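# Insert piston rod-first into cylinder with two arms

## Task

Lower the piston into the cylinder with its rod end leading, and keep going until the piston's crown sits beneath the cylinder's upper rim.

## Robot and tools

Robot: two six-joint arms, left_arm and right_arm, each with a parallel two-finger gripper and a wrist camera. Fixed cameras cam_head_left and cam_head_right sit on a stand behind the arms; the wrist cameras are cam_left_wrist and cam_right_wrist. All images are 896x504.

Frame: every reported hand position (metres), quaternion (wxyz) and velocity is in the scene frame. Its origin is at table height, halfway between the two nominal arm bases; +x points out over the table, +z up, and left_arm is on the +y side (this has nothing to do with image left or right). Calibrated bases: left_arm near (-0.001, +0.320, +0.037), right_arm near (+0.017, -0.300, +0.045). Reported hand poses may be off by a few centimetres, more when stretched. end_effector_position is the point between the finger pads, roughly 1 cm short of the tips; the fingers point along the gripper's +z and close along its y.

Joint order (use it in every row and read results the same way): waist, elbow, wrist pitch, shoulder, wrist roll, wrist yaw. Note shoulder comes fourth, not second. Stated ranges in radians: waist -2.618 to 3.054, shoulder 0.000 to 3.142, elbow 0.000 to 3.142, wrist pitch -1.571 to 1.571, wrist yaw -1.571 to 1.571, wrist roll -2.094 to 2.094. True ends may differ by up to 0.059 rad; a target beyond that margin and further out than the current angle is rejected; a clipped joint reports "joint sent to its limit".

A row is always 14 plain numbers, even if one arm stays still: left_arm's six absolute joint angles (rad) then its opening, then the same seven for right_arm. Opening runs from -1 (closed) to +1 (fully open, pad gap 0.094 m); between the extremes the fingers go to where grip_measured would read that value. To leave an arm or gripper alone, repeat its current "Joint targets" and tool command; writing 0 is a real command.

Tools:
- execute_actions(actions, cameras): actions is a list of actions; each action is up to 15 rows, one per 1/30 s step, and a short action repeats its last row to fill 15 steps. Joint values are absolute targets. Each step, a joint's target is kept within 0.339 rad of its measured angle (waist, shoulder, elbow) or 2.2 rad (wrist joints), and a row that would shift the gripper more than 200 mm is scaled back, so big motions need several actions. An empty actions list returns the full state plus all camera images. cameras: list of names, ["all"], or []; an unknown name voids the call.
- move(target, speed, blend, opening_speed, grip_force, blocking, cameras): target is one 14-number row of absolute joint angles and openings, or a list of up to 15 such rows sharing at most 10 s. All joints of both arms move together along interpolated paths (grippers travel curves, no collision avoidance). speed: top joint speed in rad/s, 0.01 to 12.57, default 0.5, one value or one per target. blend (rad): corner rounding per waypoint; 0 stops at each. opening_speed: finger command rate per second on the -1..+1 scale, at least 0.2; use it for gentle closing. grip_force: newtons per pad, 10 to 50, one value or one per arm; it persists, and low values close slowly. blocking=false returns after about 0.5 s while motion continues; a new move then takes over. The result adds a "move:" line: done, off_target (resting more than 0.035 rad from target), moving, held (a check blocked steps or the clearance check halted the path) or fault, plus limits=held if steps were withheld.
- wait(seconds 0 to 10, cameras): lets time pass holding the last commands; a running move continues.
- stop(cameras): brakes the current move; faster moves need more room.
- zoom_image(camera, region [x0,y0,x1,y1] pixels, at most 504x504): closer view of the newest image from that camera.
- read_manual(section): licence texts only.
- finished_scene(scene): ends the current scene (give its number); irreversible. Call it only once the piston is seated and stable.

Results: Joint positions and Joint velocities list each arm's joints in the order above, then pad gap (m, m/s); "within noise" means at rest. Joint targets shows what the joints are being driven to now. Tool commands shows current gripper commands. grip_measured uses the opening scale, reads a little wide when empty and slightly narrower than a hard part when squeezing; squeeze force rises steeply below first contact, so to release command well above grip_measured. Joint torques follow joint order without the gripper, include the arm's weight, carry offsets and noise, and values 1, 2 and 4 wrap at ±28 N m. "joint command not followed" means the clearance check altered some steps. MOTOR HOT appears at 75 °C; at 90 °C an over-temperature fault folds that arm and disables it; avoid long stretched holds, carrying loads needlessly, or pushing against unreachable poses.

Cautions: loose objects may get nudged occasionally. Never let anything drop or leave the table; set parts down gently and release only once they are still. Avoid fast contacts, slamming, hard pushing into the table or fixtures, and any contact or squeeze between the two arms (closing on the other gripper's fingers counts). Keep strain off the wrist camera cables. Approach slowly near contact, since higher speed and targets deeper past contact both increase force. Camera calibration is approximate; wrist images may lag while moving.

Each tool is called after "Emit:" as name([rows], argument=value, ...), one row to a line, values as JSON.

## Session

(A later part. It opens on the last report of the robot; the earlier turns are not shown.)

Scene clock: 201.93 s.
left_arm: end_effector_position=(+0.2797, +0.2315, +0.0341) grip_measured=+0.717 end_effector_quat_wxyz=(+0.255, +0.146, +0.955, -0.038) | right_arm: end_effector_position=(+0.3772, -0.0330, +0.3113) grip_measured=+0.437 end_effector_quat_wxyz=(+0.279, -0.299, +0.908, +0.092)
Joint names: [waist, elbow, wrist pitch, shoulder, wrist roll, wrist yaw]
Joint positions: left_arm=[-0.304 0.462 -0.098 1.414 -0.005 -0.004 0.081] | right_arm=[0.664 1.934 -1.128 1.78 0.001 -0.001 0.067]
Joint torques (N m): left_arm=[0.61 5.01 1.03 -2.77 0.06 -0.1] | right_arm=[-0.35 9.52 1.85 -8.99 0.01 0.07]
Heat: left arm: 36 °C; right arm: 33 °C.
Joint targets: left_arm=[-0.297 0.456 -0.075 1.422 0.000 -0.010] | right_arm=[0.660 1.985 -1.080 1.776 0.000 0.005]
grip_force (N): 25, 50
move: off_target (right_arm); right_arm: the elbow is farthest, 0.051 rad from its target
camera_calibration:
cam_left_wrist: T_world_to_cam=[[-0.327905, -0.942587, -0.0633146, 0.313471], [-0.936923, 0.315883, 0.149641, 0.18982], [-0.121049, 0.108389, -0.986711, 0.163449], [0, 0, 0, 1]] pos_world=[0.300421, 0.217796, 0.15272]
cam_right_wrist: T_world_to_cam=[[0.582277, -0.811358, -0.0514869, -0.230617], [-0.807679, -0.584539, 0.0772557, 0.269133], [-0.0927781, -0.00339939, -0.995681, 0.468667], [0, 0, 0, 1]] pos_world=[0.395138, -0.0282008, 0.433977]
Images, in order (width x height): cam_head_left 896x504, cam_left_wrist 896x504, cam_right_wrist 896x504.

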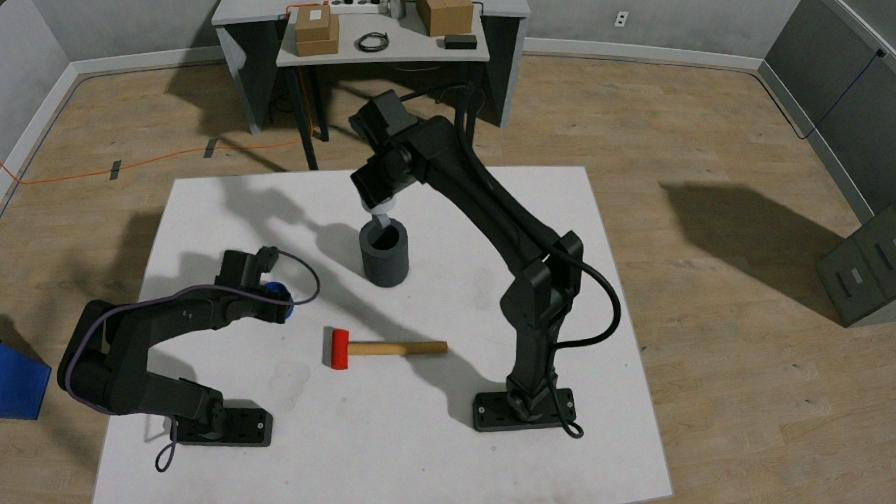

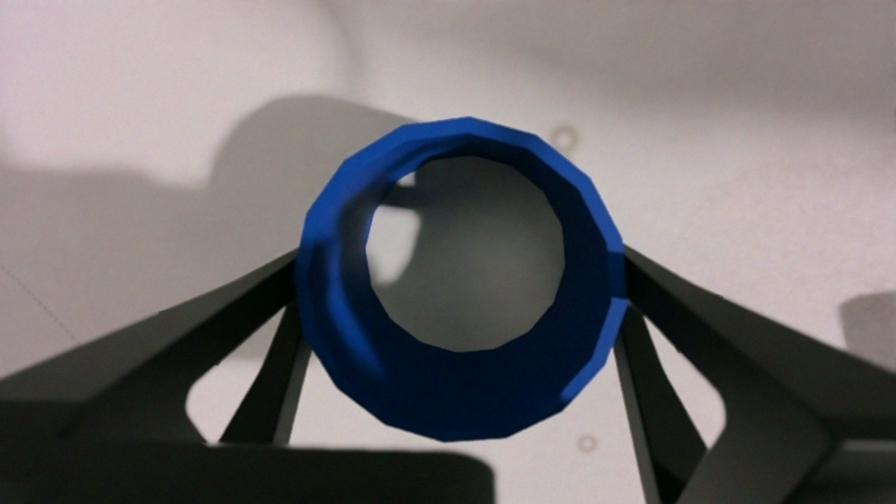

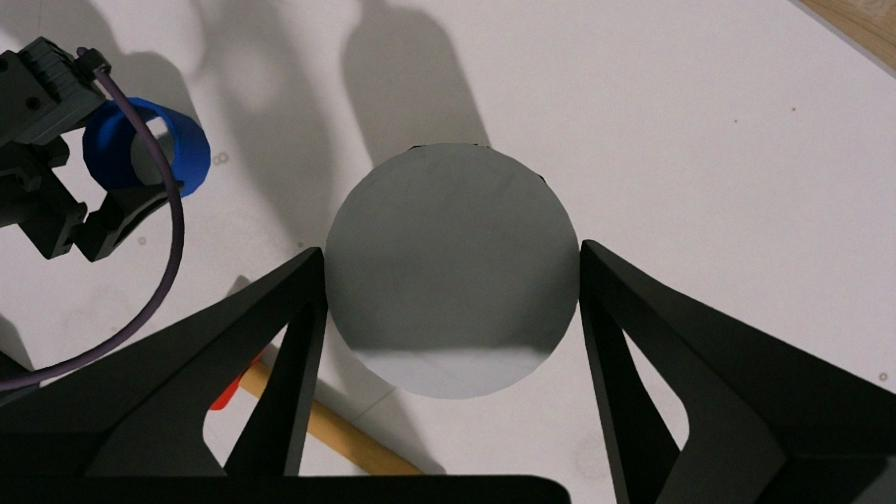

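Emit:
move([
  [-0.300, 0.839, -0.66, 1.16, 0.0, -0.01, 0.58, 0.25, 1.985, -1.08, 1.776, 0.0, 0.005, 0.25],
  [-0.755, 1.930, -0.92, 2.019, 0.0, -0.01, 0.58, 0.08, 1.985, -1.08, 1.776, 0.0, 0.005, 0.25],
], speed=[0.5, 0.6], blend=[0.08, 0], cameras=["cam_left_wrist", "cam_head_left", "cam_head_right"])

Scene clock: 208.87 s.
left_arm: end_effector_position=(+0.3663, -0.0295, +0.2059) grip_measured=+0.716 end_effector_quat_wxyz=(+0.239, +0.357, +0.898, -0.094) | right_arm: end_effector_position=(+0.4648, -0.2742, +0.3113) grip_measured=+0.437 end_effector_quat_wxyz=(+0.294, -0.026, +0.955, +0.008)
Joint names: [waist, elbow, wrist pitch, shoulder, wrist roll, wrist yaw]
Joint positions: left_arm=[-0.758 1.885 -0.927 2.009 -0.005 -0.006 0.081] | right_arm=[0.084 1.934 -1.128 1.78 0.001 0 0.067]
Joint torques (N m): left_arm=[0.21 10.13 0.86 -9.07 0.06 -0.08] | right_arm=[-0.44 9.43 1.85 -8.94 0.02 0.07]
Heat: left arm: 36 °C; right arm: 34 °C.
Joint targets: left_arm=[-0.755 1.930 -0.920 2.019 0.000 -0.010] | right_arm=[0.080 1.985 -1.080 1.776 0.000 0.005]
grip_force (N): 25, 50
move: off_target (left_arm, right_arm); left_arm: the elbow is farthest, 0.045 rad from its target; right_arm: the elbow is farthest, 0.051 rad from its target
camera_calibration:
cam_left_wrist: T_world_to_cam=[[-0.707566, -0.703689, -0.064591, 0.253118], [-0.70394, 0.693909, 0.151522, 0.253107], [-0.061804, 0.15268, -0.986341, 0.351322], [0, 0, 0, 1]] pos_world=[0.378983, -0.0511569, 0.324521]
Images, in order (width x height): cam_head_left 896x504, cam_head_right 896x504, cam_left_wrist 896x504.

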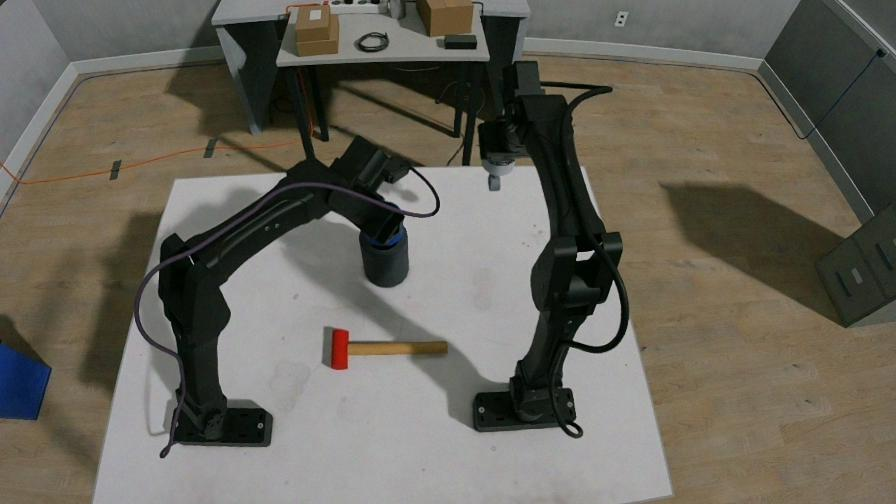

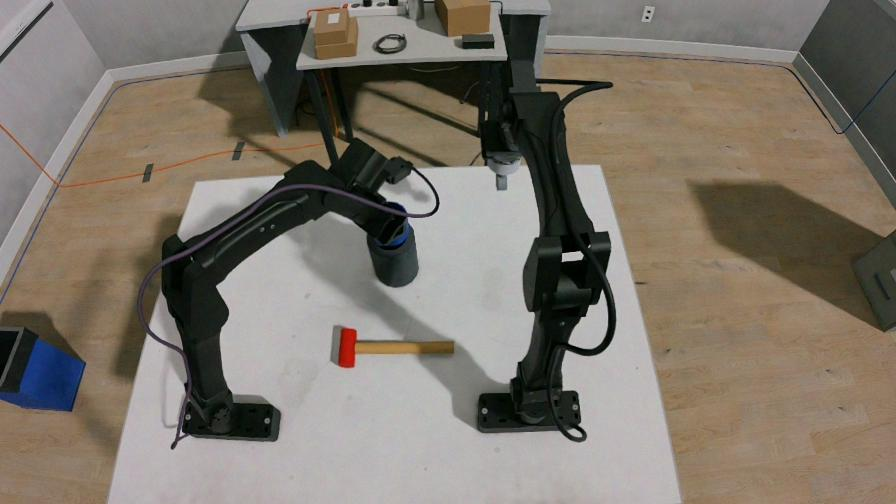

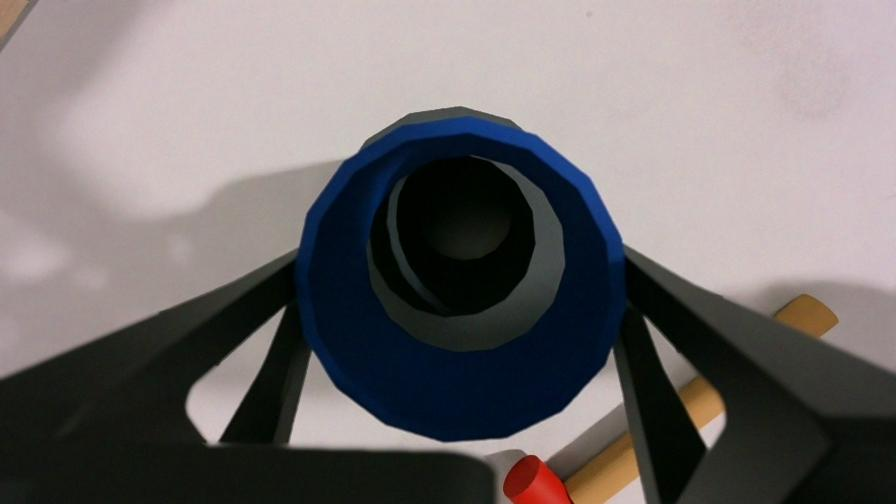

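Emit:
zoom_image(camera="cam_left_wrist", region=[330, 90, 600, 380])

Scaled by 1.738 from the camera's 896x504 image, which has a finer 1280x720 frame.

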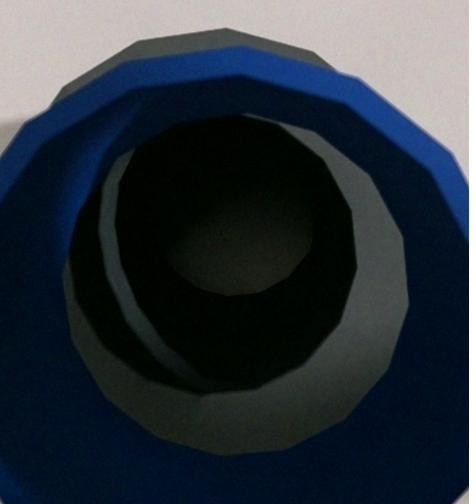

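Emit:
move(target=[-0.738, 1.758, -0.781, 2.019, 0.0, -0.01, 0.58, 0.08, 1.985, -1.08, 1.776, 0.0, 0.005, 0.25], speed=0.3, cameras=["cam_left_wrist"])

Emit:
zoom_image(camera="cam_left_wrist", region=[330, 90, 600, 380])

Scene clock: 214.27 s.
left_arm: end_effector_position=(+0.3706, -0.0238, +0.1741) grip_measured=+0.716 end_effector_quat_wxyz=(+0.235, +0.351, +0.902, -0.090) | right_arm: end_effector_position=(+0.4648, -0.2742, +0.3113) grip_measured=+0.437 end_effector_quat_wxyz=(+0.294, -0.026, +0.955, +0.008)
Joint names: [waist, elbow, wrist pitch, shoulder, wrist roll, wrist yaw]
Joint positions: left_arm=[-0.744 1.764 -0.817 2.009 -0.005 -0.005 0.081] | right_arm=[0.084 1.934 -1.128 1.78 0.001 0 0.067]
Joint torques (N m): left_arm=[0.49 6.23 1.13 -9.11 0.06 -0.08] | right_arm=[-0.39 9.59 1.85 -8.88 -0.02 0.07]
Heat: left arm: 36 °C; right arm: 34 °C.
Joint targets: left_arm=[-0.738 1.758 -0.781 2.019 0.000 -0.010] | right_arm=[0.080 1.985 -1.080 1.776 0.000 0.005]
grip_force (N): 25, 50
move: off_target (left_arm, right_arm); left_arm: the wrist pitch is farthest, 0.036 rad from its target; right_arm: the elbow is farthest, 0.051 rad from its target
camera_calibration:
cam_left_wrist: T_world_to_cam=[[-0.69819, -0.71305, -0.0639523, 0.254285], [-0.712266, 0.682851, 0.162457, 0.257935], [-0.0721704, 0.158977, -0.984641, 0.323037], [0, 0, 0, 1]] pos_world=[0.384571, -0.0461689, 0.292435]
Images, in order (width x height): cam_left_wrist 896x504.

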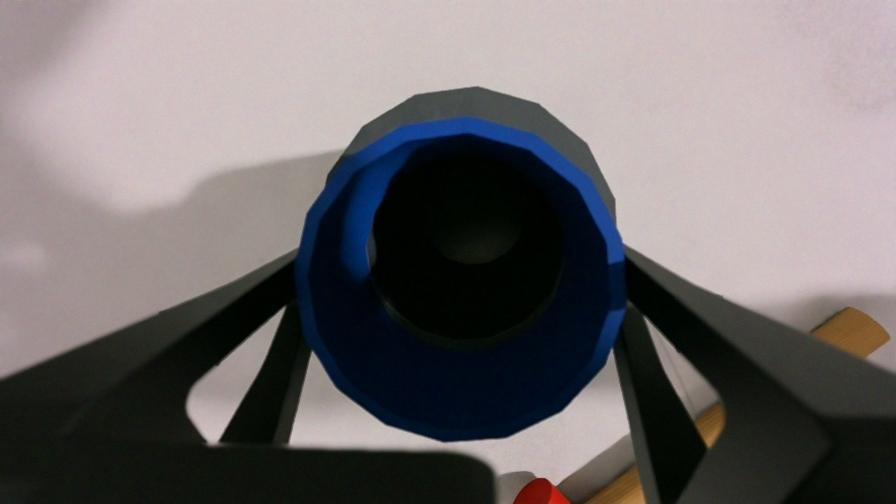

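Scaled by 1.738 from the camera's 896x504 image, which has a finer 1280x720 frame.

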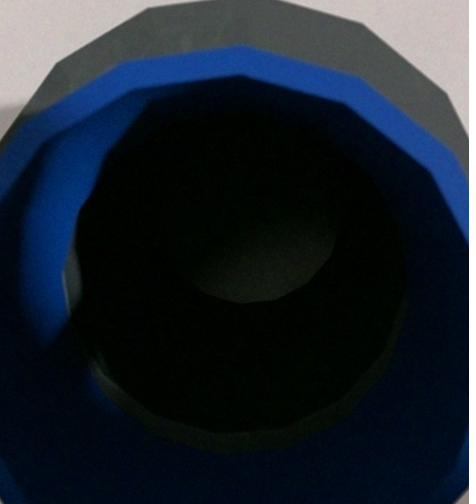

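Emit:
move(target=[-0.738, 1.745, -0.747, 2.027, 0.0, -0.01, 0.58, 0.08, 1.985, -1.08, 1.776, 0.0, 0.005, 0.25], speed=0.1, cameras=["cam_left_wrist", "cam_head_right"])

Emit:
zoom_image(camera="cam_left_wrist", region=[330, 90, 600, 380])

Scene clock: 218.63 s.
left_arm: end_effector_position=(+0.3739, -0.0268, +0.1734) grip_measured=+0.716 end_effector_quat_wxyz=(+0.244, +0.350, +0.899, -0.094) | right_arm: end_effector_position=(+0.4648, -0.2742, +0.3113) grip_measured=+0.437 end_effector_quat_wxyz=(+0.294, -0.026, +0.955, +0.008)
Joint names: [waist, elbow, wrist pitch, shoulder, wrist roll, wrist yaw]
Joint positions: left_arm=[-0.744 1.751 -0.784 2.009 -0.005 -0.005 0.081] | right_arm=[0.084 1.934 -1.128 1.78 0.001 0 0.067]
Joint torques (N m): left_arm=[0.47 6.22 1.15 -8.58 0.06 -0.08] | right_arm=[-0.35 9.54 1.82 -8.91 0 0.05]
Heat: left arm: 36 °C; right arm: 34 °C.
Joint targets: left_arm=[-0.738 1.745 -0.747 2.027 0.000 -0.010] | right_arm=[0.080 1.985 -1.080 1.776 0.000 0.005]
grip_force (N): 25, 50
move: off_target (left_arm, right_arm); left_arm: the wrist pitch is farthest, 0.037 rad from its target; right_arm: the elbow is farthest, 0.051 rad from its target
camera_calibration:
cam_left_wrist: T_world_to_cam=[[-0.69725, -0.713919, -0.064506, 0.254149], [-0.714536, 0.685011, 0.142119, 0.266871], [-0.0572741, 0.145184, -0.987746, 0.317636], [0, 0, 0, 1]] pos_world=[0.386087, -0.0474839, 0.29221]
Images, in order (width x height): cam_head_right 896x504, cam_left_wrist 896x504.

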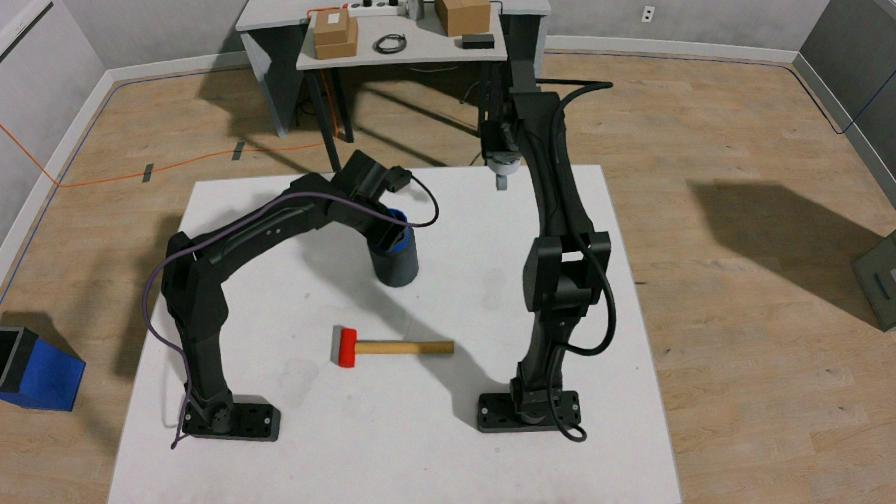

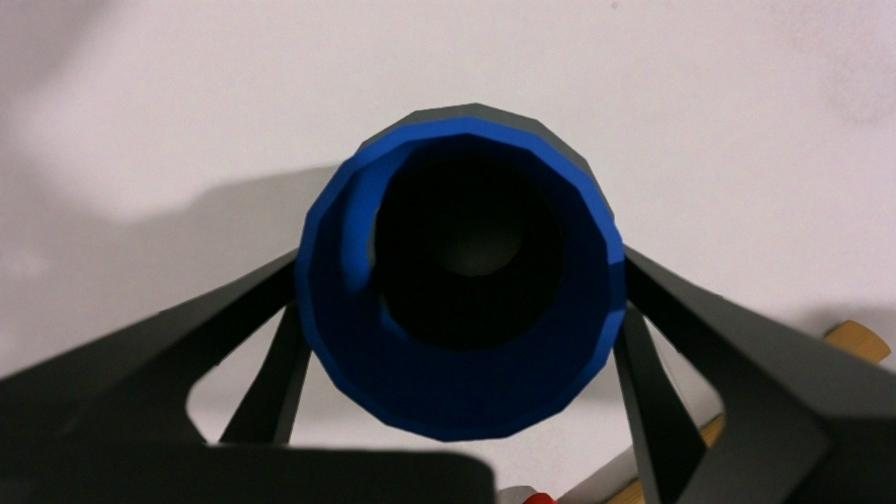

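Scaled by 1.738 from the camera's 896x504 image, which has a finer 1280x720 frame.

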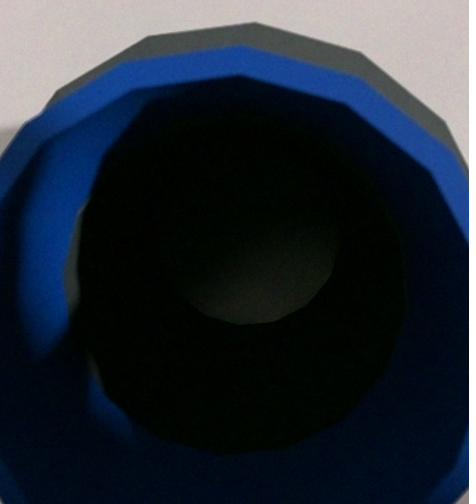

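Emit:
move(target=[-0.742, 1.743, -0.747, 2.048, 0.0, -0.01, 0.58, 0.08, 1.985, -1.08, 1.776, 0.0, 0.005, 0.25], speed=0.1, cameras=["cam_left_wrist"])

Emit:
zoom_image(camera="cam_left_wrist", region=[330, 90, 600, 380])

Scene clock: 220.87 s.
left_arm: end_effector_position=(+0.3758, -0.0286, +0.1723) grip_measured=+0.716 end_effector_quat_wxyz=(+0.247, +0.350, +0.899, -0.095) | right_arm: end_effector_position=(+0.4648, -0.2742, +0.3113) grip_measured=+0.437 end_effector_quat_wxyz=(+0.294, -0.026, +0.955, +0.008)
Joint names: [waist, elbow, wrist pitch, shoulder, wrist roll, wrist yaw]
Joint positions: left_arm=[-0.744 1.751 -0.772 2.015 -0.005 -0.005 0.081] | right_arm=[0.084 1.934 -1.128 1.78 0.001 0 0.067]
Joint torques (N m): left_arm=[0.13 6.11 1.05 -7.53 0.06 -0.08] | right_arm=[-0.34 9.51 1.84 -8.94 0.01 0.06]
Heat: left arm: 36 °C; right arm: 34 °C.
Joint targets: left_arm=[-0.742 1.743 -0.747 2.048 0.000 -0.010] | right_arm=[0.080 1.985 -1.080 1.776 0.000 0.005]
grip_force (N): 25, 50
move: off_target (right_arm); right_arm: the elbow is farthest, 0.051 rad from its target
camera_calibration:
cam_left_wrist: T_world_to_cam=[[-0.696966, -0.714185, -0.0646361, 0.254047], [-0.715174, 0.685653, 0.135667, 0.27107], [-0.0525733, 0.140781, -0.988644, 0.315136], [0, 0, 0, 1]] pos_world=[0.387492, -0.0487887, 0.291202]
Images, in order (width x height): cam_left_wrist 896x504.

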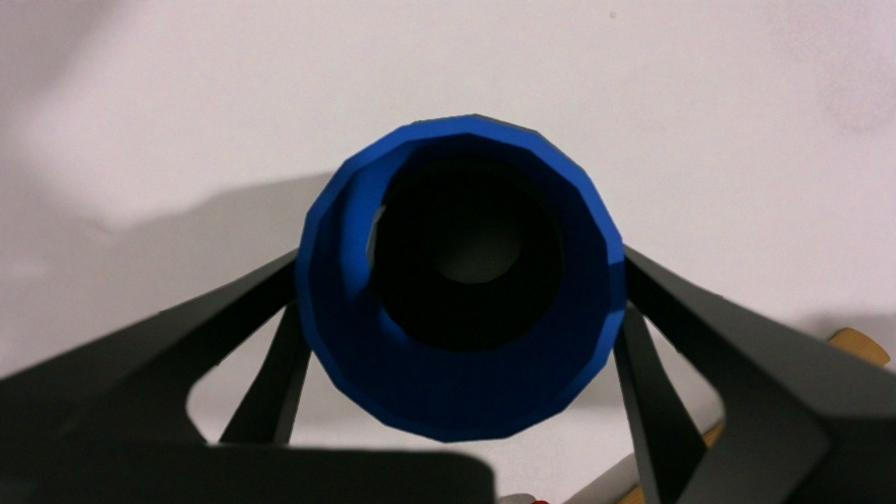

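Scaled by 1.738 from the camera's 896x504 image, which has a finer 1280x720 frame.

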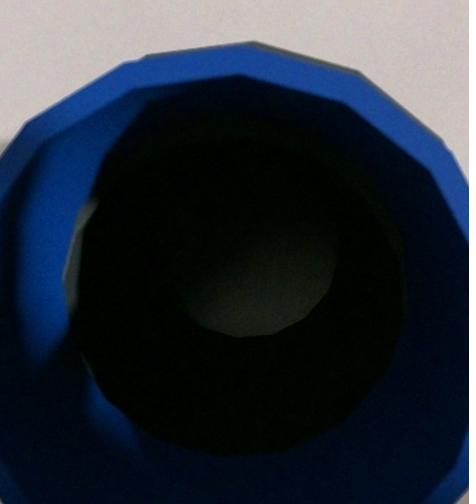

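Emit:
move(target=[-0.742, 1.743, -0.780, 2.045, 0.0, -0.01, 0.58, 0.08, 1.985, -1.08, 1.776, 0.0, 0.005, 0.25], speed=0.1, cameras=["cam_left_wrist"])

Emit:
zoom_image(camera="cam_left_wrist", region=[330, 90, 600, 380])

Scene clock: 223.33 s.
left_arm: end_effector_position=(+0.3757, -0.0286, +0.1723) grip_measured=+0.716 end_effector_quat_wxyz=(+0.247, +0.350, +0.899, -0.095) | right_arm: end_effector_position=(+0.4648, -0.2742, +0.3113) grip_measured=+0.437 end_effector_quat_wxyz=(+0.294, -0.026, +0.955, +0.008)
Joint names: [waist, elbow, wrist pitch, shoulder, wrist roll, wrist yaw]
Joint positions: left_arm=[-0.744 1.751 -0.772 2.015 -0.005 -0.005 0.081] | right_arm=[0.084 1.934 -1.128 1.78 0.001 0 0.067]
Joint torques (N m): left_arm=[0.1 6.11 0.75 -7.75 0.07 -0.09] | right_arm=[-0.31 9.57 1.85 -8.83 -0.02 0.06]
Heat: left arm: 36 °C; right arm: 35 °C.
Joint targets: left_arm=[-0.742 1.743 -0.780 2.045 0.000 -0.010] | right_arm=[0.080 1.985 -1.080 1.776 0.000 0.005]
grip_force (N): 25, 50
move: off_target (right_arm); right_arm: the elbow is farthest, 0.051 rad from its target
camera_calibration:
cam_left_wrist: T_world_to_cam=[[-0.696981, -0.71417, -0.0646453, 0.253986], [-0.715138, 0.685606, 0.136097, 0.270856], [-0.0528752, 0.141087, -0.988584, 0.315245], [0, 0, 0, 1]] pos_world=[0.387392, -0.0487884, 0.291203]
Images, in order (width x height): cam_left_wrist 896x504.

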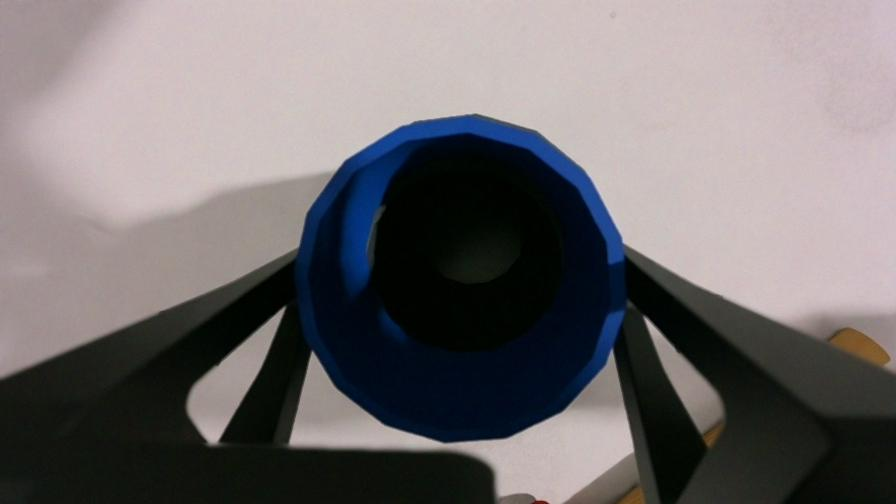

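Scaled by 1.738 from the camera's 896x504 image, which has a finer 1280x720 frame.

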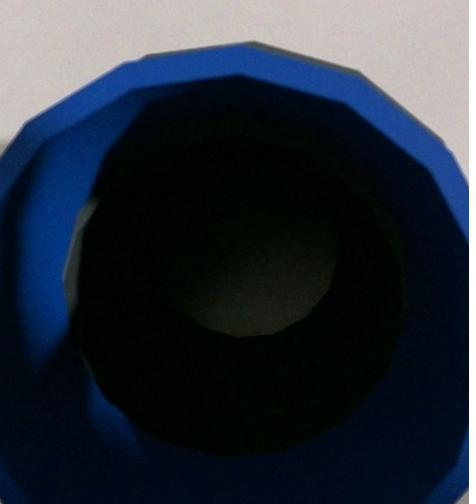

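Emit:
move([
  [-0.742, 1.85, -0.885, 1.95, 0.0, -0.01, 0.58, 0.08, 1.985, -1.08, 1.776, 0.0, 0.005, 0.25],
  [-0.742, 1.737, -0.752, 2.0165, 0.0, -0.01, 0.58, 0.08, 1.985, -1.08, 1.776, 0.0, 0.005, 0.25],
], speed=[0.3, 0.12], cameras=["cam_left_wrist"])

Emit:
zoom_image(camera="cam_left_wrist", region=[330, 90, 600, 380])

Scene clock: 227.50 s.
left_arm: end_effector_position=(+0.3691, -0.0222, +0.1715) grip_measured=+0.716 end_effector_quat_wxyz=(+0.229, +0.352, +0.903, -0.088) | right_arm: end_effector_position=(+0.4648, -0.2742, +0.3113) grip_measured=+0.437 end_effector_quat_wxyz=(+0.294, -0.026, +0.955, +0.008)
Joint names: [waist, elbow, wrist pitch, shoulder, wrist roll, wrist yaw]
Joint positions: left_arm=[-0.744 1.762 -0.825 2.011 -0.005 -0.006 0.081] | right_arm=[0.084 1.934 -1.128 1.78 0.001 0 0.067]
Joint torques (N m): left_arm=[0.12 4.78 1.47 -9.39 0.07 -0.07] | right_arm=[-0.38 9.63 1.83 -8.87 0 0.06]
Heat: left arm: 36 °C; right arm: 35 °C.
Joint targets: left_arm=[-0.742 1.737 -0.752 2.016 0.000 -0.010] | right_arm=[0.080 1.985 -1.080 1.776 0.000 0.005]
grip_force (N): 25, 50
move: off_target (left_arm, right_arm); left_arm: the wrist pitch is farthest, 0.073 rad from its target; right_arm: the elbow is farthest, 0.051 rad from its target
camera_calibration:
cam_left_wrist: T_world_to_cam=[[-0.698489, -0.712723, -0.0643437, 0.254422], [-0.711105, 0.681184, 0.17412, 0.253727], [-0.0802694, 0.167376, -0.98262, 0.32297], [0, 0, 0, 1]] pos_world=[0.384062, -0.0455603, 0.289548]
Images, in order (width x height): cam_left_wrist 896x504.

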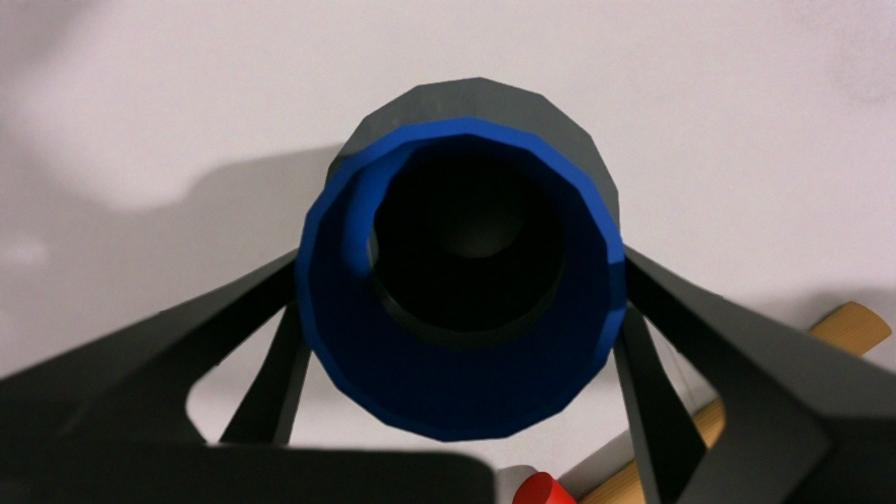

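Scaled by 1.738 from the camera's 896x504 image, which has a finer 1280x720 frame.

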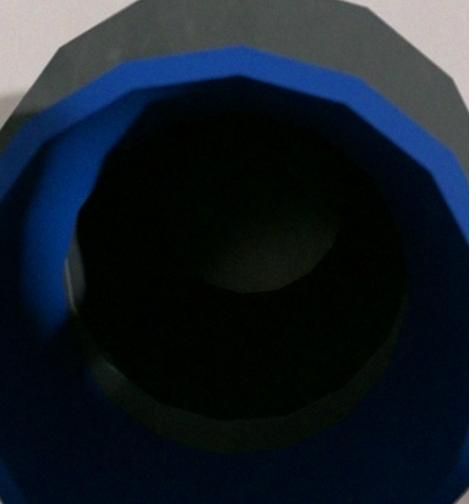

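Emit:
move([
  [-0.742, 1.88, -0.93, 1.94, 0.0, -0.01, 0.58, 0.08, 1.985, -1.08, 1.776, 0.0, 0.005, 0.25],
  [-0.742, 1.799, -0.806, 2.024, 0.0, -0.01, 0.58, 0.08, 1.985, -1.08, 1.776, 0.0, 0.005, 0.25],
], speed=[0.3, 0.2], cameras=["cam_left_wrist"])

Emit:
zoom_image(camera="cam_left_wrist", region=[330, 90, 600, 380])

Scene clock: 231.97 s.
left_arm: end_effector_position=(+0.3714, -0.0243, +0.1816) grip_measured=+0.716 end_effector_quat_wxyz=(+0.235, +0.351, +0.902, -0.090) | right_arm: end_effector_position=(+0.4648, -0.2742, +0.3113) grip_measured=+0.437 end_effector_quat_wxyz=(+0.294, -0.026, +0.955, +0.008)
Joint names: [waist, elbow, wrist pitch, shoulder, wrist roll, wrist yaw]
Joint positions: left_arm=[-0.744 1.799 -0.848 2.013 -0.005 -0.006 0.081] | right_arm=[0.084 1.934 -1.128 1.78 0.001 0 0.067]
Joint torques (N m): left_arm=[0.12 6.6 1.18 -9.07 0.06 -0.07] | right_arm=[-0.31 9.59 1.85 -8.88 0.02 0.05]
Heat: left arm: 37 °C; right arm: 35 °C.
Joint targets: left_arm=[-0.742 1.799 -0.806 2.024 0.000 -0.010] | right_arm=[0.080 1.985 -1.080 1.776 0.000 0.005]
grip_force (N): 25, 50
move: off_target (left_arm, right_arm); left_arm: the wrist pitch is farthest, 0.042 rad from its target; right_arm: the elbow is farthest, 0.051 rad from its target
camera_calibration:
cam_left_wrist: T_world_to_cam=[[-0.697933, -0.713239, -0.0646527, 0.254991], [-0.712558, 0.682536, 0.162499, 0.257798], [-0.0717726, 0.159482, -0.984588, 0.330331], [0, 0, 0, 1]] pos_world=[0.385371, -0.0467688, 0.299834]
Images, in order (width x height): cam_left_wrist 896x504.

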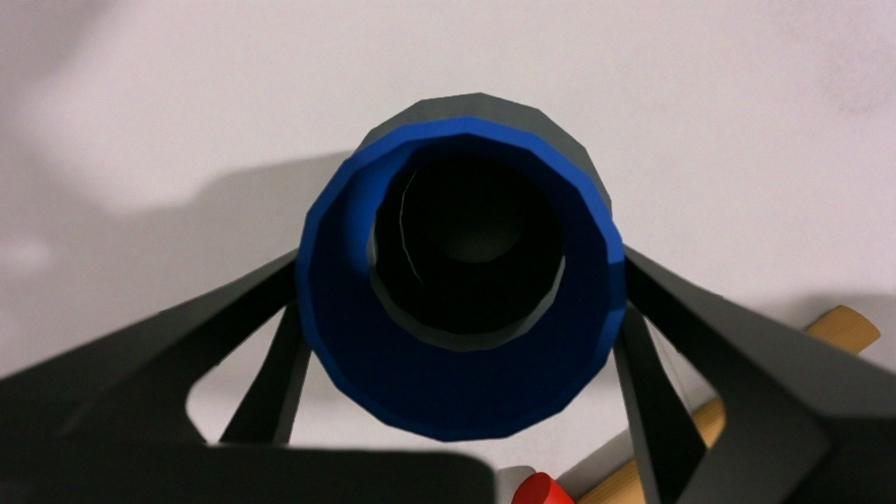

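Scaled by 1.738 from the camera's 896x504 image, which has a finer 1280x720 frame.

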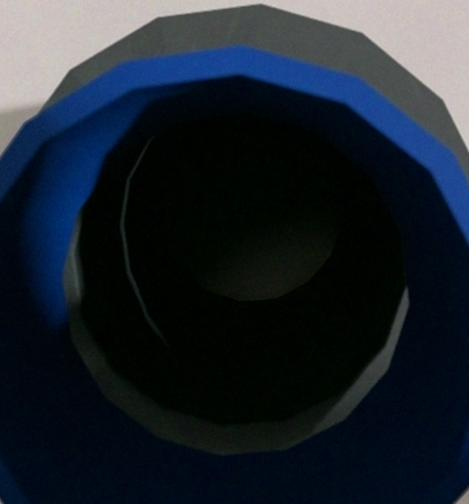

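Emit:
move(target=[-0.744, 1.751, -0.750, 2.027, 0.0, -0.01, 0.58, 0.08, 1.985, -1.08, 1.776, 0.0, 0.005, 0.25], speed=0.12, cameras=["cam_left_wrist"])

Emit:
zoom_image(camera="cam_left_wrist", region=[330, 90, 600, 380])

Scene clock: 234.63 s.
left_arm: end_effector_position=(+0.3746, -0.0273, +0.1733) grip_measured=+0.716 end_effector_quat_wxyz=(+0.244, +0.350, +0.900, -0.093) | right_arm: end_effector_position=(+0.4648, -0.2742, +0.3113) grip_measured=+0.437 end_effector_quat_wxyz=(+0.294, -0.026, +0.955, +0.008)
Joint names: [waist, elbow, wrist pitch, shoulder, wrist roll, wrist yaw]
Joint positions: left_arm=[-0.744 1.757 -0.786 2.013 -0.005 -0.006 0.081] | right_arm=[0.084 1.934 -1.128 1.78 0.001 0 0.067]
Joint torques (N m): left_arm=[-0.08 6.22 1.14 -8.91 0.06 -0.08] | right_arm=[-0.36 9.5 1.84 -8.96 0.01 0.06]
Heat: left arm: 37 °C; right arm: 35 °C.
Joint targets: left_arm=[-0.744 1.751 -0.750 2.027 0.000 -0.010] | right_arm=[0.080 1.985 -1.080 1.776 0.000 0.005]
grip_force (N): 25, 50
move: off_target (left_arm, right_arm); left_arm: the wrist pitch is farthest, 0.036 rad from its target; right_arm: the elbow is farthest, 0.051 rad from its target
camera_calibration:
cam_left_wrist: T_world_to_cam=[[-0.697007, -0.714106, -0.0650693, 0.254264], [-0.714757, 0.684624, 0.14287, 0.267644], [-0.0574762, 0.14609, -0.9876, 0.317744], [0, 0, 0, 1]] pos_world=[0.386787, -0.0480834, 0.29211]
Images, in order (width x height): cam_left_wrist 896x504.

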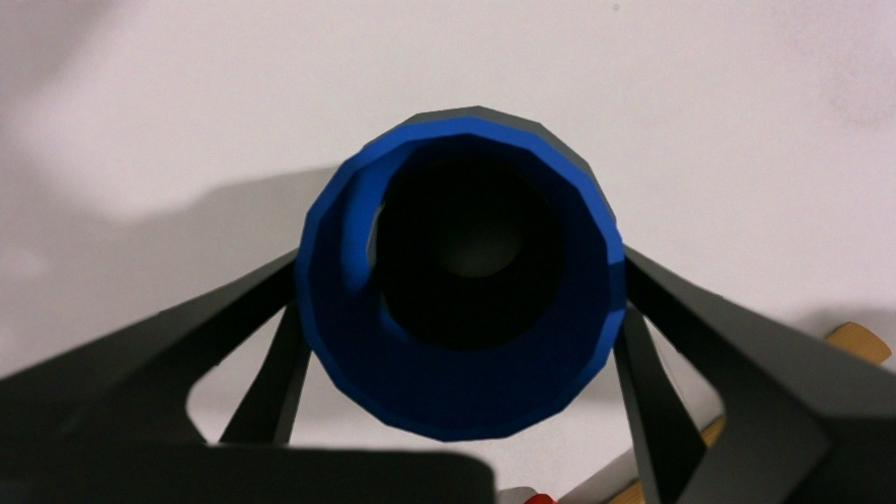

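Scaled by 1.738 from the camera's 896x504 image, which has a finer 1280x720 frame.

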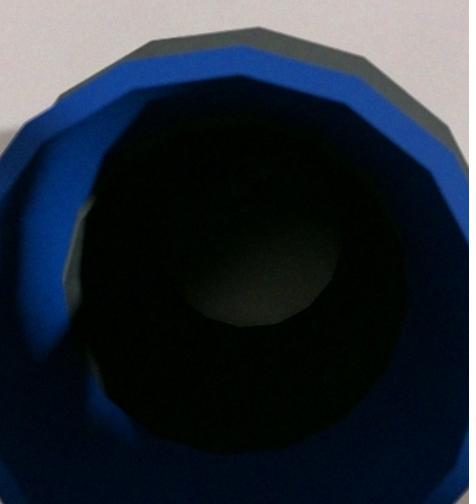

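Emit:
move(target=[-0.744, 1.738, -0.750, 2.027, 0.0, -0.01, 0.58, 0.08, 1.985, -1.08, 1.776, 0.0, 0.005, 0.25], speed=0.05, cameras=["cam_left_wrist", "cam_head_left"])

Emit:
zoom_image(camera="cam_left_wrist", region=[330, 90, 600, 380])

Emit:
zoom_image(camera="cam_head_left", region=[340, 190, 440, 300])

Scene clock: 237.17 s.
left_arm: end_effector_position=(+0.3752, -0.0279, +0.1724) grip_measured=+0.716 end_effector_quat_wxyz=(+0.246, +0.350, +0.899, -0.094) | right_arm: end_effector_position=(+0.4648, -0.2742, +0.3113) grip_measured=+0.437 end_effector_quat_wxyz=(+0.294, -0.026, +0.955, +0.008)
Joint names: [waist, elbow, wrist pitch, shoulder, wrist roll, wrist yaw]
Joint positions: left_arm=[-0.744 1.751 -0.776 2.013 -0.005 -0.006 0.081] | right_arm=[0.084 1.934 -1.128 1.78 0.001 0 0.067]
Joint torques (N m): left_arm=[-0.06 5.7 1.07 -8.91 0.06 -0.07] | right_arm=[-0.43 9.51 1.84 -8.91 0.01 0.04]
Heat: left arm: 37 °C; right arm: 35 °C.
Joint targets: left_arm=[-0.744 1.738 -0.750 2.027 0.000 -0.010] | right_arm=[0.080 1.985 -1.080 1.776 0.000 0.005]
grip_force (N): 25, 50
move: off_target (right_arm); right_arm: the elbow is farthest, 0.051 rad from its target
camera_calibration:
cam_left_wrist: T_world_to_cam=[[-0.696779, -0.714314, -0.0652344, 0.254156], [-0.715222, 0.685, 0.138679, 0.269602], [-0.0543747, 0.143286, -0.988187, 0.315845], [0, 0, 0, 1]] pos_world=[0.38709, -0.0483865, 0.291305]
Images, in order (width x height): cam_head_left 896x504, cam_left_wrist 896x504.

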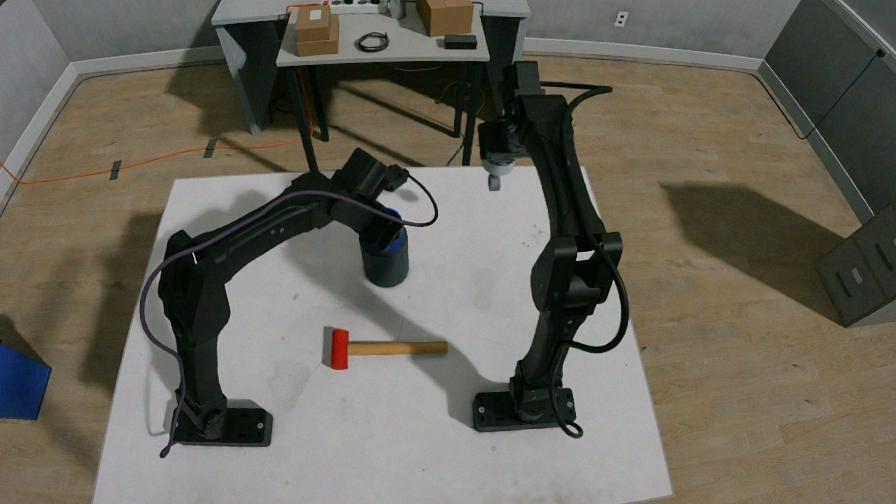

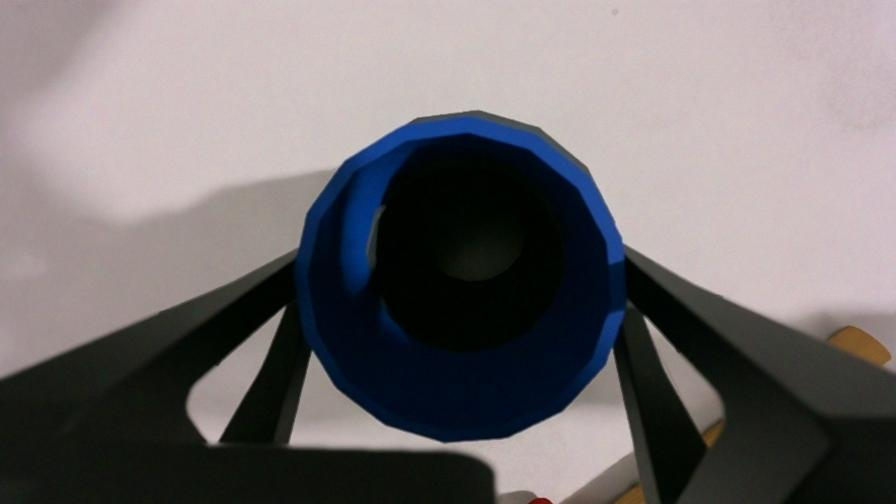

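Scaled by 1.738 from the camera's 896x504 image, which has a finer 1280x720 frame.

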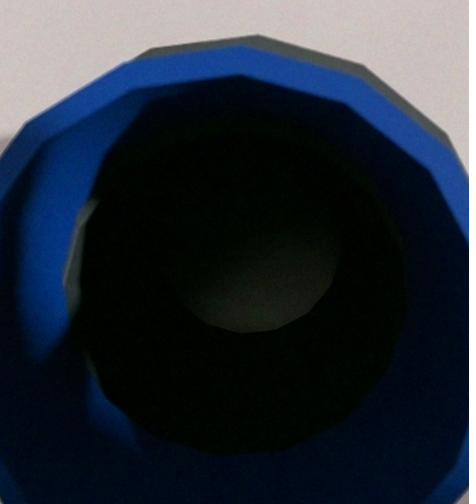

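Scaled by 4.582 from the camera's 896x504 image, which has a finer 1280x720 frame.

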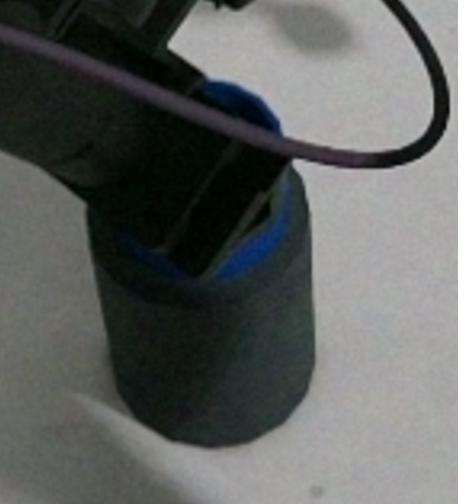

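Emit:
move([
  [-0.744, 1.88, -0.93, 1.94, 0.0, -0.01, 0.58, 0.08, 1.985, -1.08, 1.776, 0.0, 0.005, 0.25],
  [-0.742, 1.799, -0.806, 2.024, 0.0, -0.01, 0.58, 0.08, 1.985, -1.08, 1.776, 0.0, 0.005, 0.25],
  [-0.742, 1.751, -0.765, 2.027, 0.0, -0.01, 0.58, 0.08, 1.985, -1.08, 1.776, 0.0, 0.005, 0.25],
], speed=[0.3, 0.2, 0.12], cameras=["cam_left_wrist"])

Emit:
zoom_image(camera="cam_left_wrist", region=[330, 90, 600, 380])

Scene clock: 241.63 s.
left_arm: end_effector_position=(+0.3735, -0.0264, +0.1731) grip_measured=+0.716 end_effector_quat_wxyz=(+0.241, +0.350, +0.900, -0.092) | right_arm: end_effector_position=(+0.4648, -0.2742, +0.3113) grip_measured=+0.437 end_effector_quat_wxyz=(+0.294, -0.026, +0.955, +0.008)
Joint names: [waist, elbow, wrist pitch, shoulder, wrist roll, wrist yaw]
Joint positions: left_arm=[-0.744 1.759 -0.795 2.013 -0.005 -0.006 0.081] | right_arm=[0.084 1.934 -1.128 1.78 0.001 0 0.067]
Joint torques (N m): left_arm=[0.12 6.05 1.08 -8.91 0.06 -0.07] | right_arm=[-0.42 9.51 1.84 -8.81 0.02 0.05]
Heat: left arm: 37 °C; right arm: 35 °C.
Joint targets: left_arm=[-0.742 1.751 -0.765 2.027 0.000 -0.010] | right_arm=[0.080 1.985 -1.080 1.776 0.000 0.005]
grip_force (N): 25, 50
move: off_target (right_arm); right_arm: the elbow is farthest, 0.051 rad from its target
camera_calibration:
cam_left_wrist: T_world_to_cam=[[-0.697303, -0.713823, -0.0650031, 0.254354], [-0.714084, 0.683967, 0.149246, 0.264982], [-0.0620751, 0.150487, -0.986661, 0.318987], [0, 0, 0, 1]] pos_world=[0.386382, -0.0476786, 0.291718]
Images, in order (width x height): cam_left_wrist 896x504.

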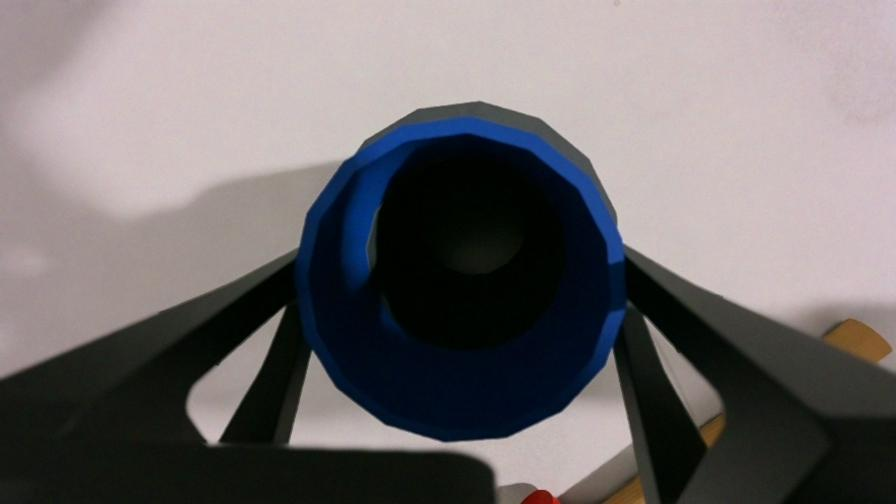

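Scaled by 1.738 from the camera's 896x504 image, which has a finer 1280x720 frame.

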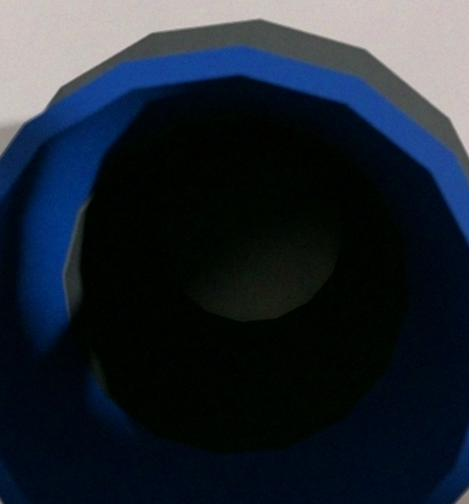

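Emit:
move(target=[-0.742, 1.741, -0.765, 2.033, 0.0, -0.01, 0.58, 0.08, 1.985, -1.08, 1.776, 0.0, 0.005, 0.25], speed=0.05, cameras=["cam_left_wrist"])

Emit:
zoom_image(camera="cam_left_wrist", region=[330, 90, 600, 380])

Scene clock: 243.37 s.
left_arm: end_effector_position=(+0.3741, -0.0269, +0.1724) grip_measured=+0.716 end_effector_quat_wxyz=(+0.242, +0.350, +0.900, -0.093) | right_arm: end_effector_position=(+0.4648, -0.2742, +0.3113) grip_measured=+0.437 end_effector_quat_wxyz=(+0.294, -0.026, +0.955, +0.008)
Joint names: [waist, elbow, wrist pitch, shoulder, wrist roll, wrist yaw]
Joint positions: left_arm=[-0.744 1.755 -0.787 2.013 -0.005 -0.006 0.081] | right_arm=[0.084 1.934 -1.128 1.78 0.001 0 0.067]
Joint torques (N m): left_arm=[0.13 5.67 0.99 -8.49 0.06 -0.08] | right_arm=[-0.35 9.54 1.83 -8.95 0 0.05]
Heat: left arm: 37 °C; right arm: 35 °C.
Joint targets: left_arm=[-0.742 1.741 -0.765 2.033 0.000 -0.010] | right_arm=[0.080 1.985 -1.080 1.776 0.000 0.005]
grip_force (N): 25, 50
move: off_target (right_arm); right_arm: the elbow is farthest, 0.051 rad from its target
camera_calibration:
cam_left_wrist: T_world_to_cam=[[-0.697079, -0.714039, -0.0650352, 0.254223], [-0.714532, 0.68431, 0.145477, 0.266643], [-0.0593723, 0.147879, -0.987222, 0.317427], [0, 0, 0, 1]] pos_world=[0.386585, -0.0478815, 0.291114]
Images, in order (width x height): cam_left_wrist 896x504.

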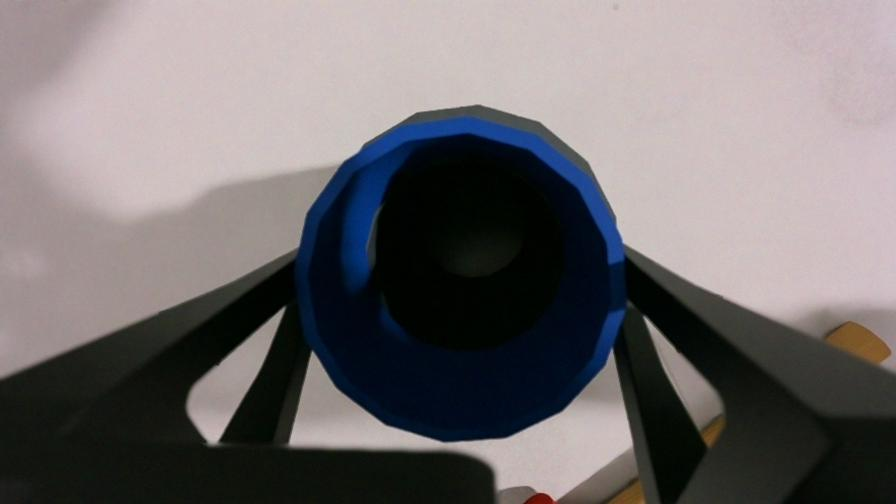

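Scaled by 1.738 from the camera's 896x504 image, which has a finer 1280x720 frame.

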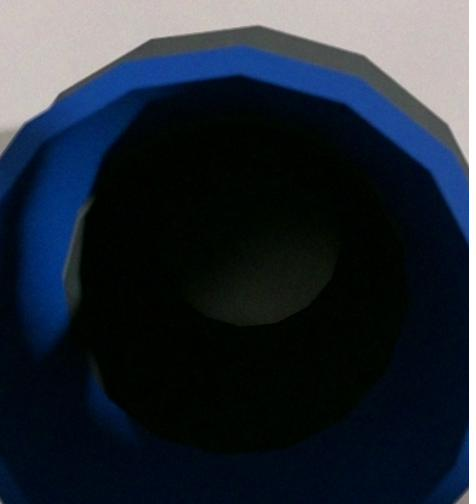

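Emit:
move(target=[-0.742, 1.741, -0.765, 2.033, 0.0, -0.01, 0.98, 0.08, 1.985, -1.08, 1.776, 0.0, 0.005, 0.25], speed=0.1, opening_speed=0.3, cameras=["cam_left_wrist"])

Emit:
zoom_image(camera="cam_left_wrist", region=[270, 70, 650, 450])

Scene clock: 245.60 s.
left_arm: end_effector_position=(+0.3736, -0.0264, +0.1711) grip_measured=+0.978 end_effector_quat_wxyz=(+0.241, +0.350, +0.900, -0.092) | right_arm: end_effector_position=(+0.4648, -0.2742, +0.3113) grip_measured=+0.437 end_effector_quat_wxyz=(+0.294, -0.026, +0.955, +0.008)
Joint names: [waist, elbow, wrist pitch, shoulder, wrist roll, wrist yaw]
Joint positions: left_arm=[-0.744 1.751 -0.786 2.013 -0.005 -0.006 0.093] | right_arm=[0.084 1.934 -1.128 1.78 0.001 0 0.067]
Joint torques (N m): left_arm=[0.1 5.91 1 -8.47 0.06 -0.07] | right_arm=[-0.32 9.52 1.83 -8.84 -0.01 0.05]
Heat: left arm: 37 °C; right arm: 35 °C.
Joint targets: left_arm=[-0.742 1.741 -0.765 2.033 0.000 -0.010] | right_arm=[0.080 1.985 -1.080 1.776 0.000 0.005]
grip_force (N): 25, 50
move: off_target (right_arm); right_arm: the elbow is farthest, 0.051 rad from its target
camera_calibration:
cam_left_wrist: T_world_to_cam=[[-0.697214, -0.713909, -0.0650064, 0.254186], [-0.714213, 0.683986, 0.148532, 0.265539], [-0.0615752, 0.149987, -0.986769, 0.316827], [0, 0, 0, 1]] pos_world=[0.386382, -0.0476792, 0.289717]
Images, in order (width x height): cam_left_wrist 896x504.

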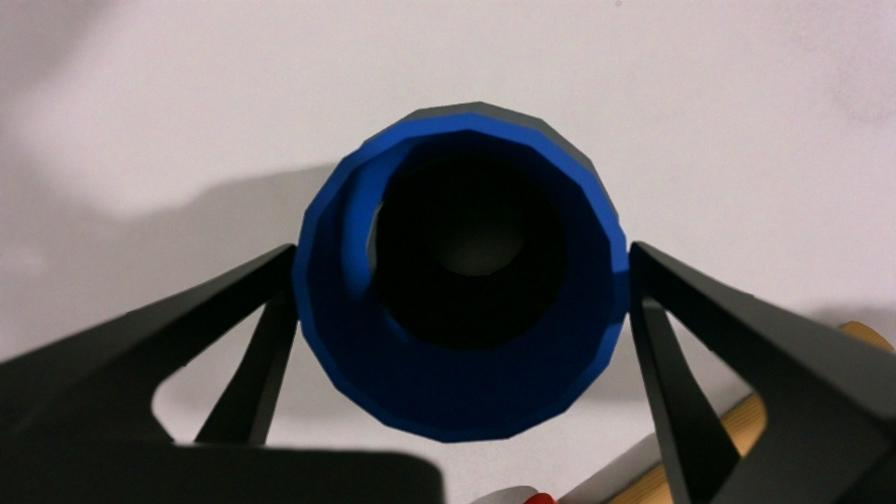

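Scaled by 1.326 from the camera's 896x504 image, which has a finer 1280x720 frame.

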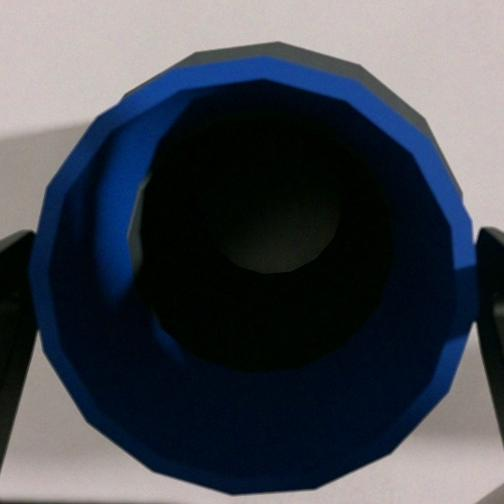

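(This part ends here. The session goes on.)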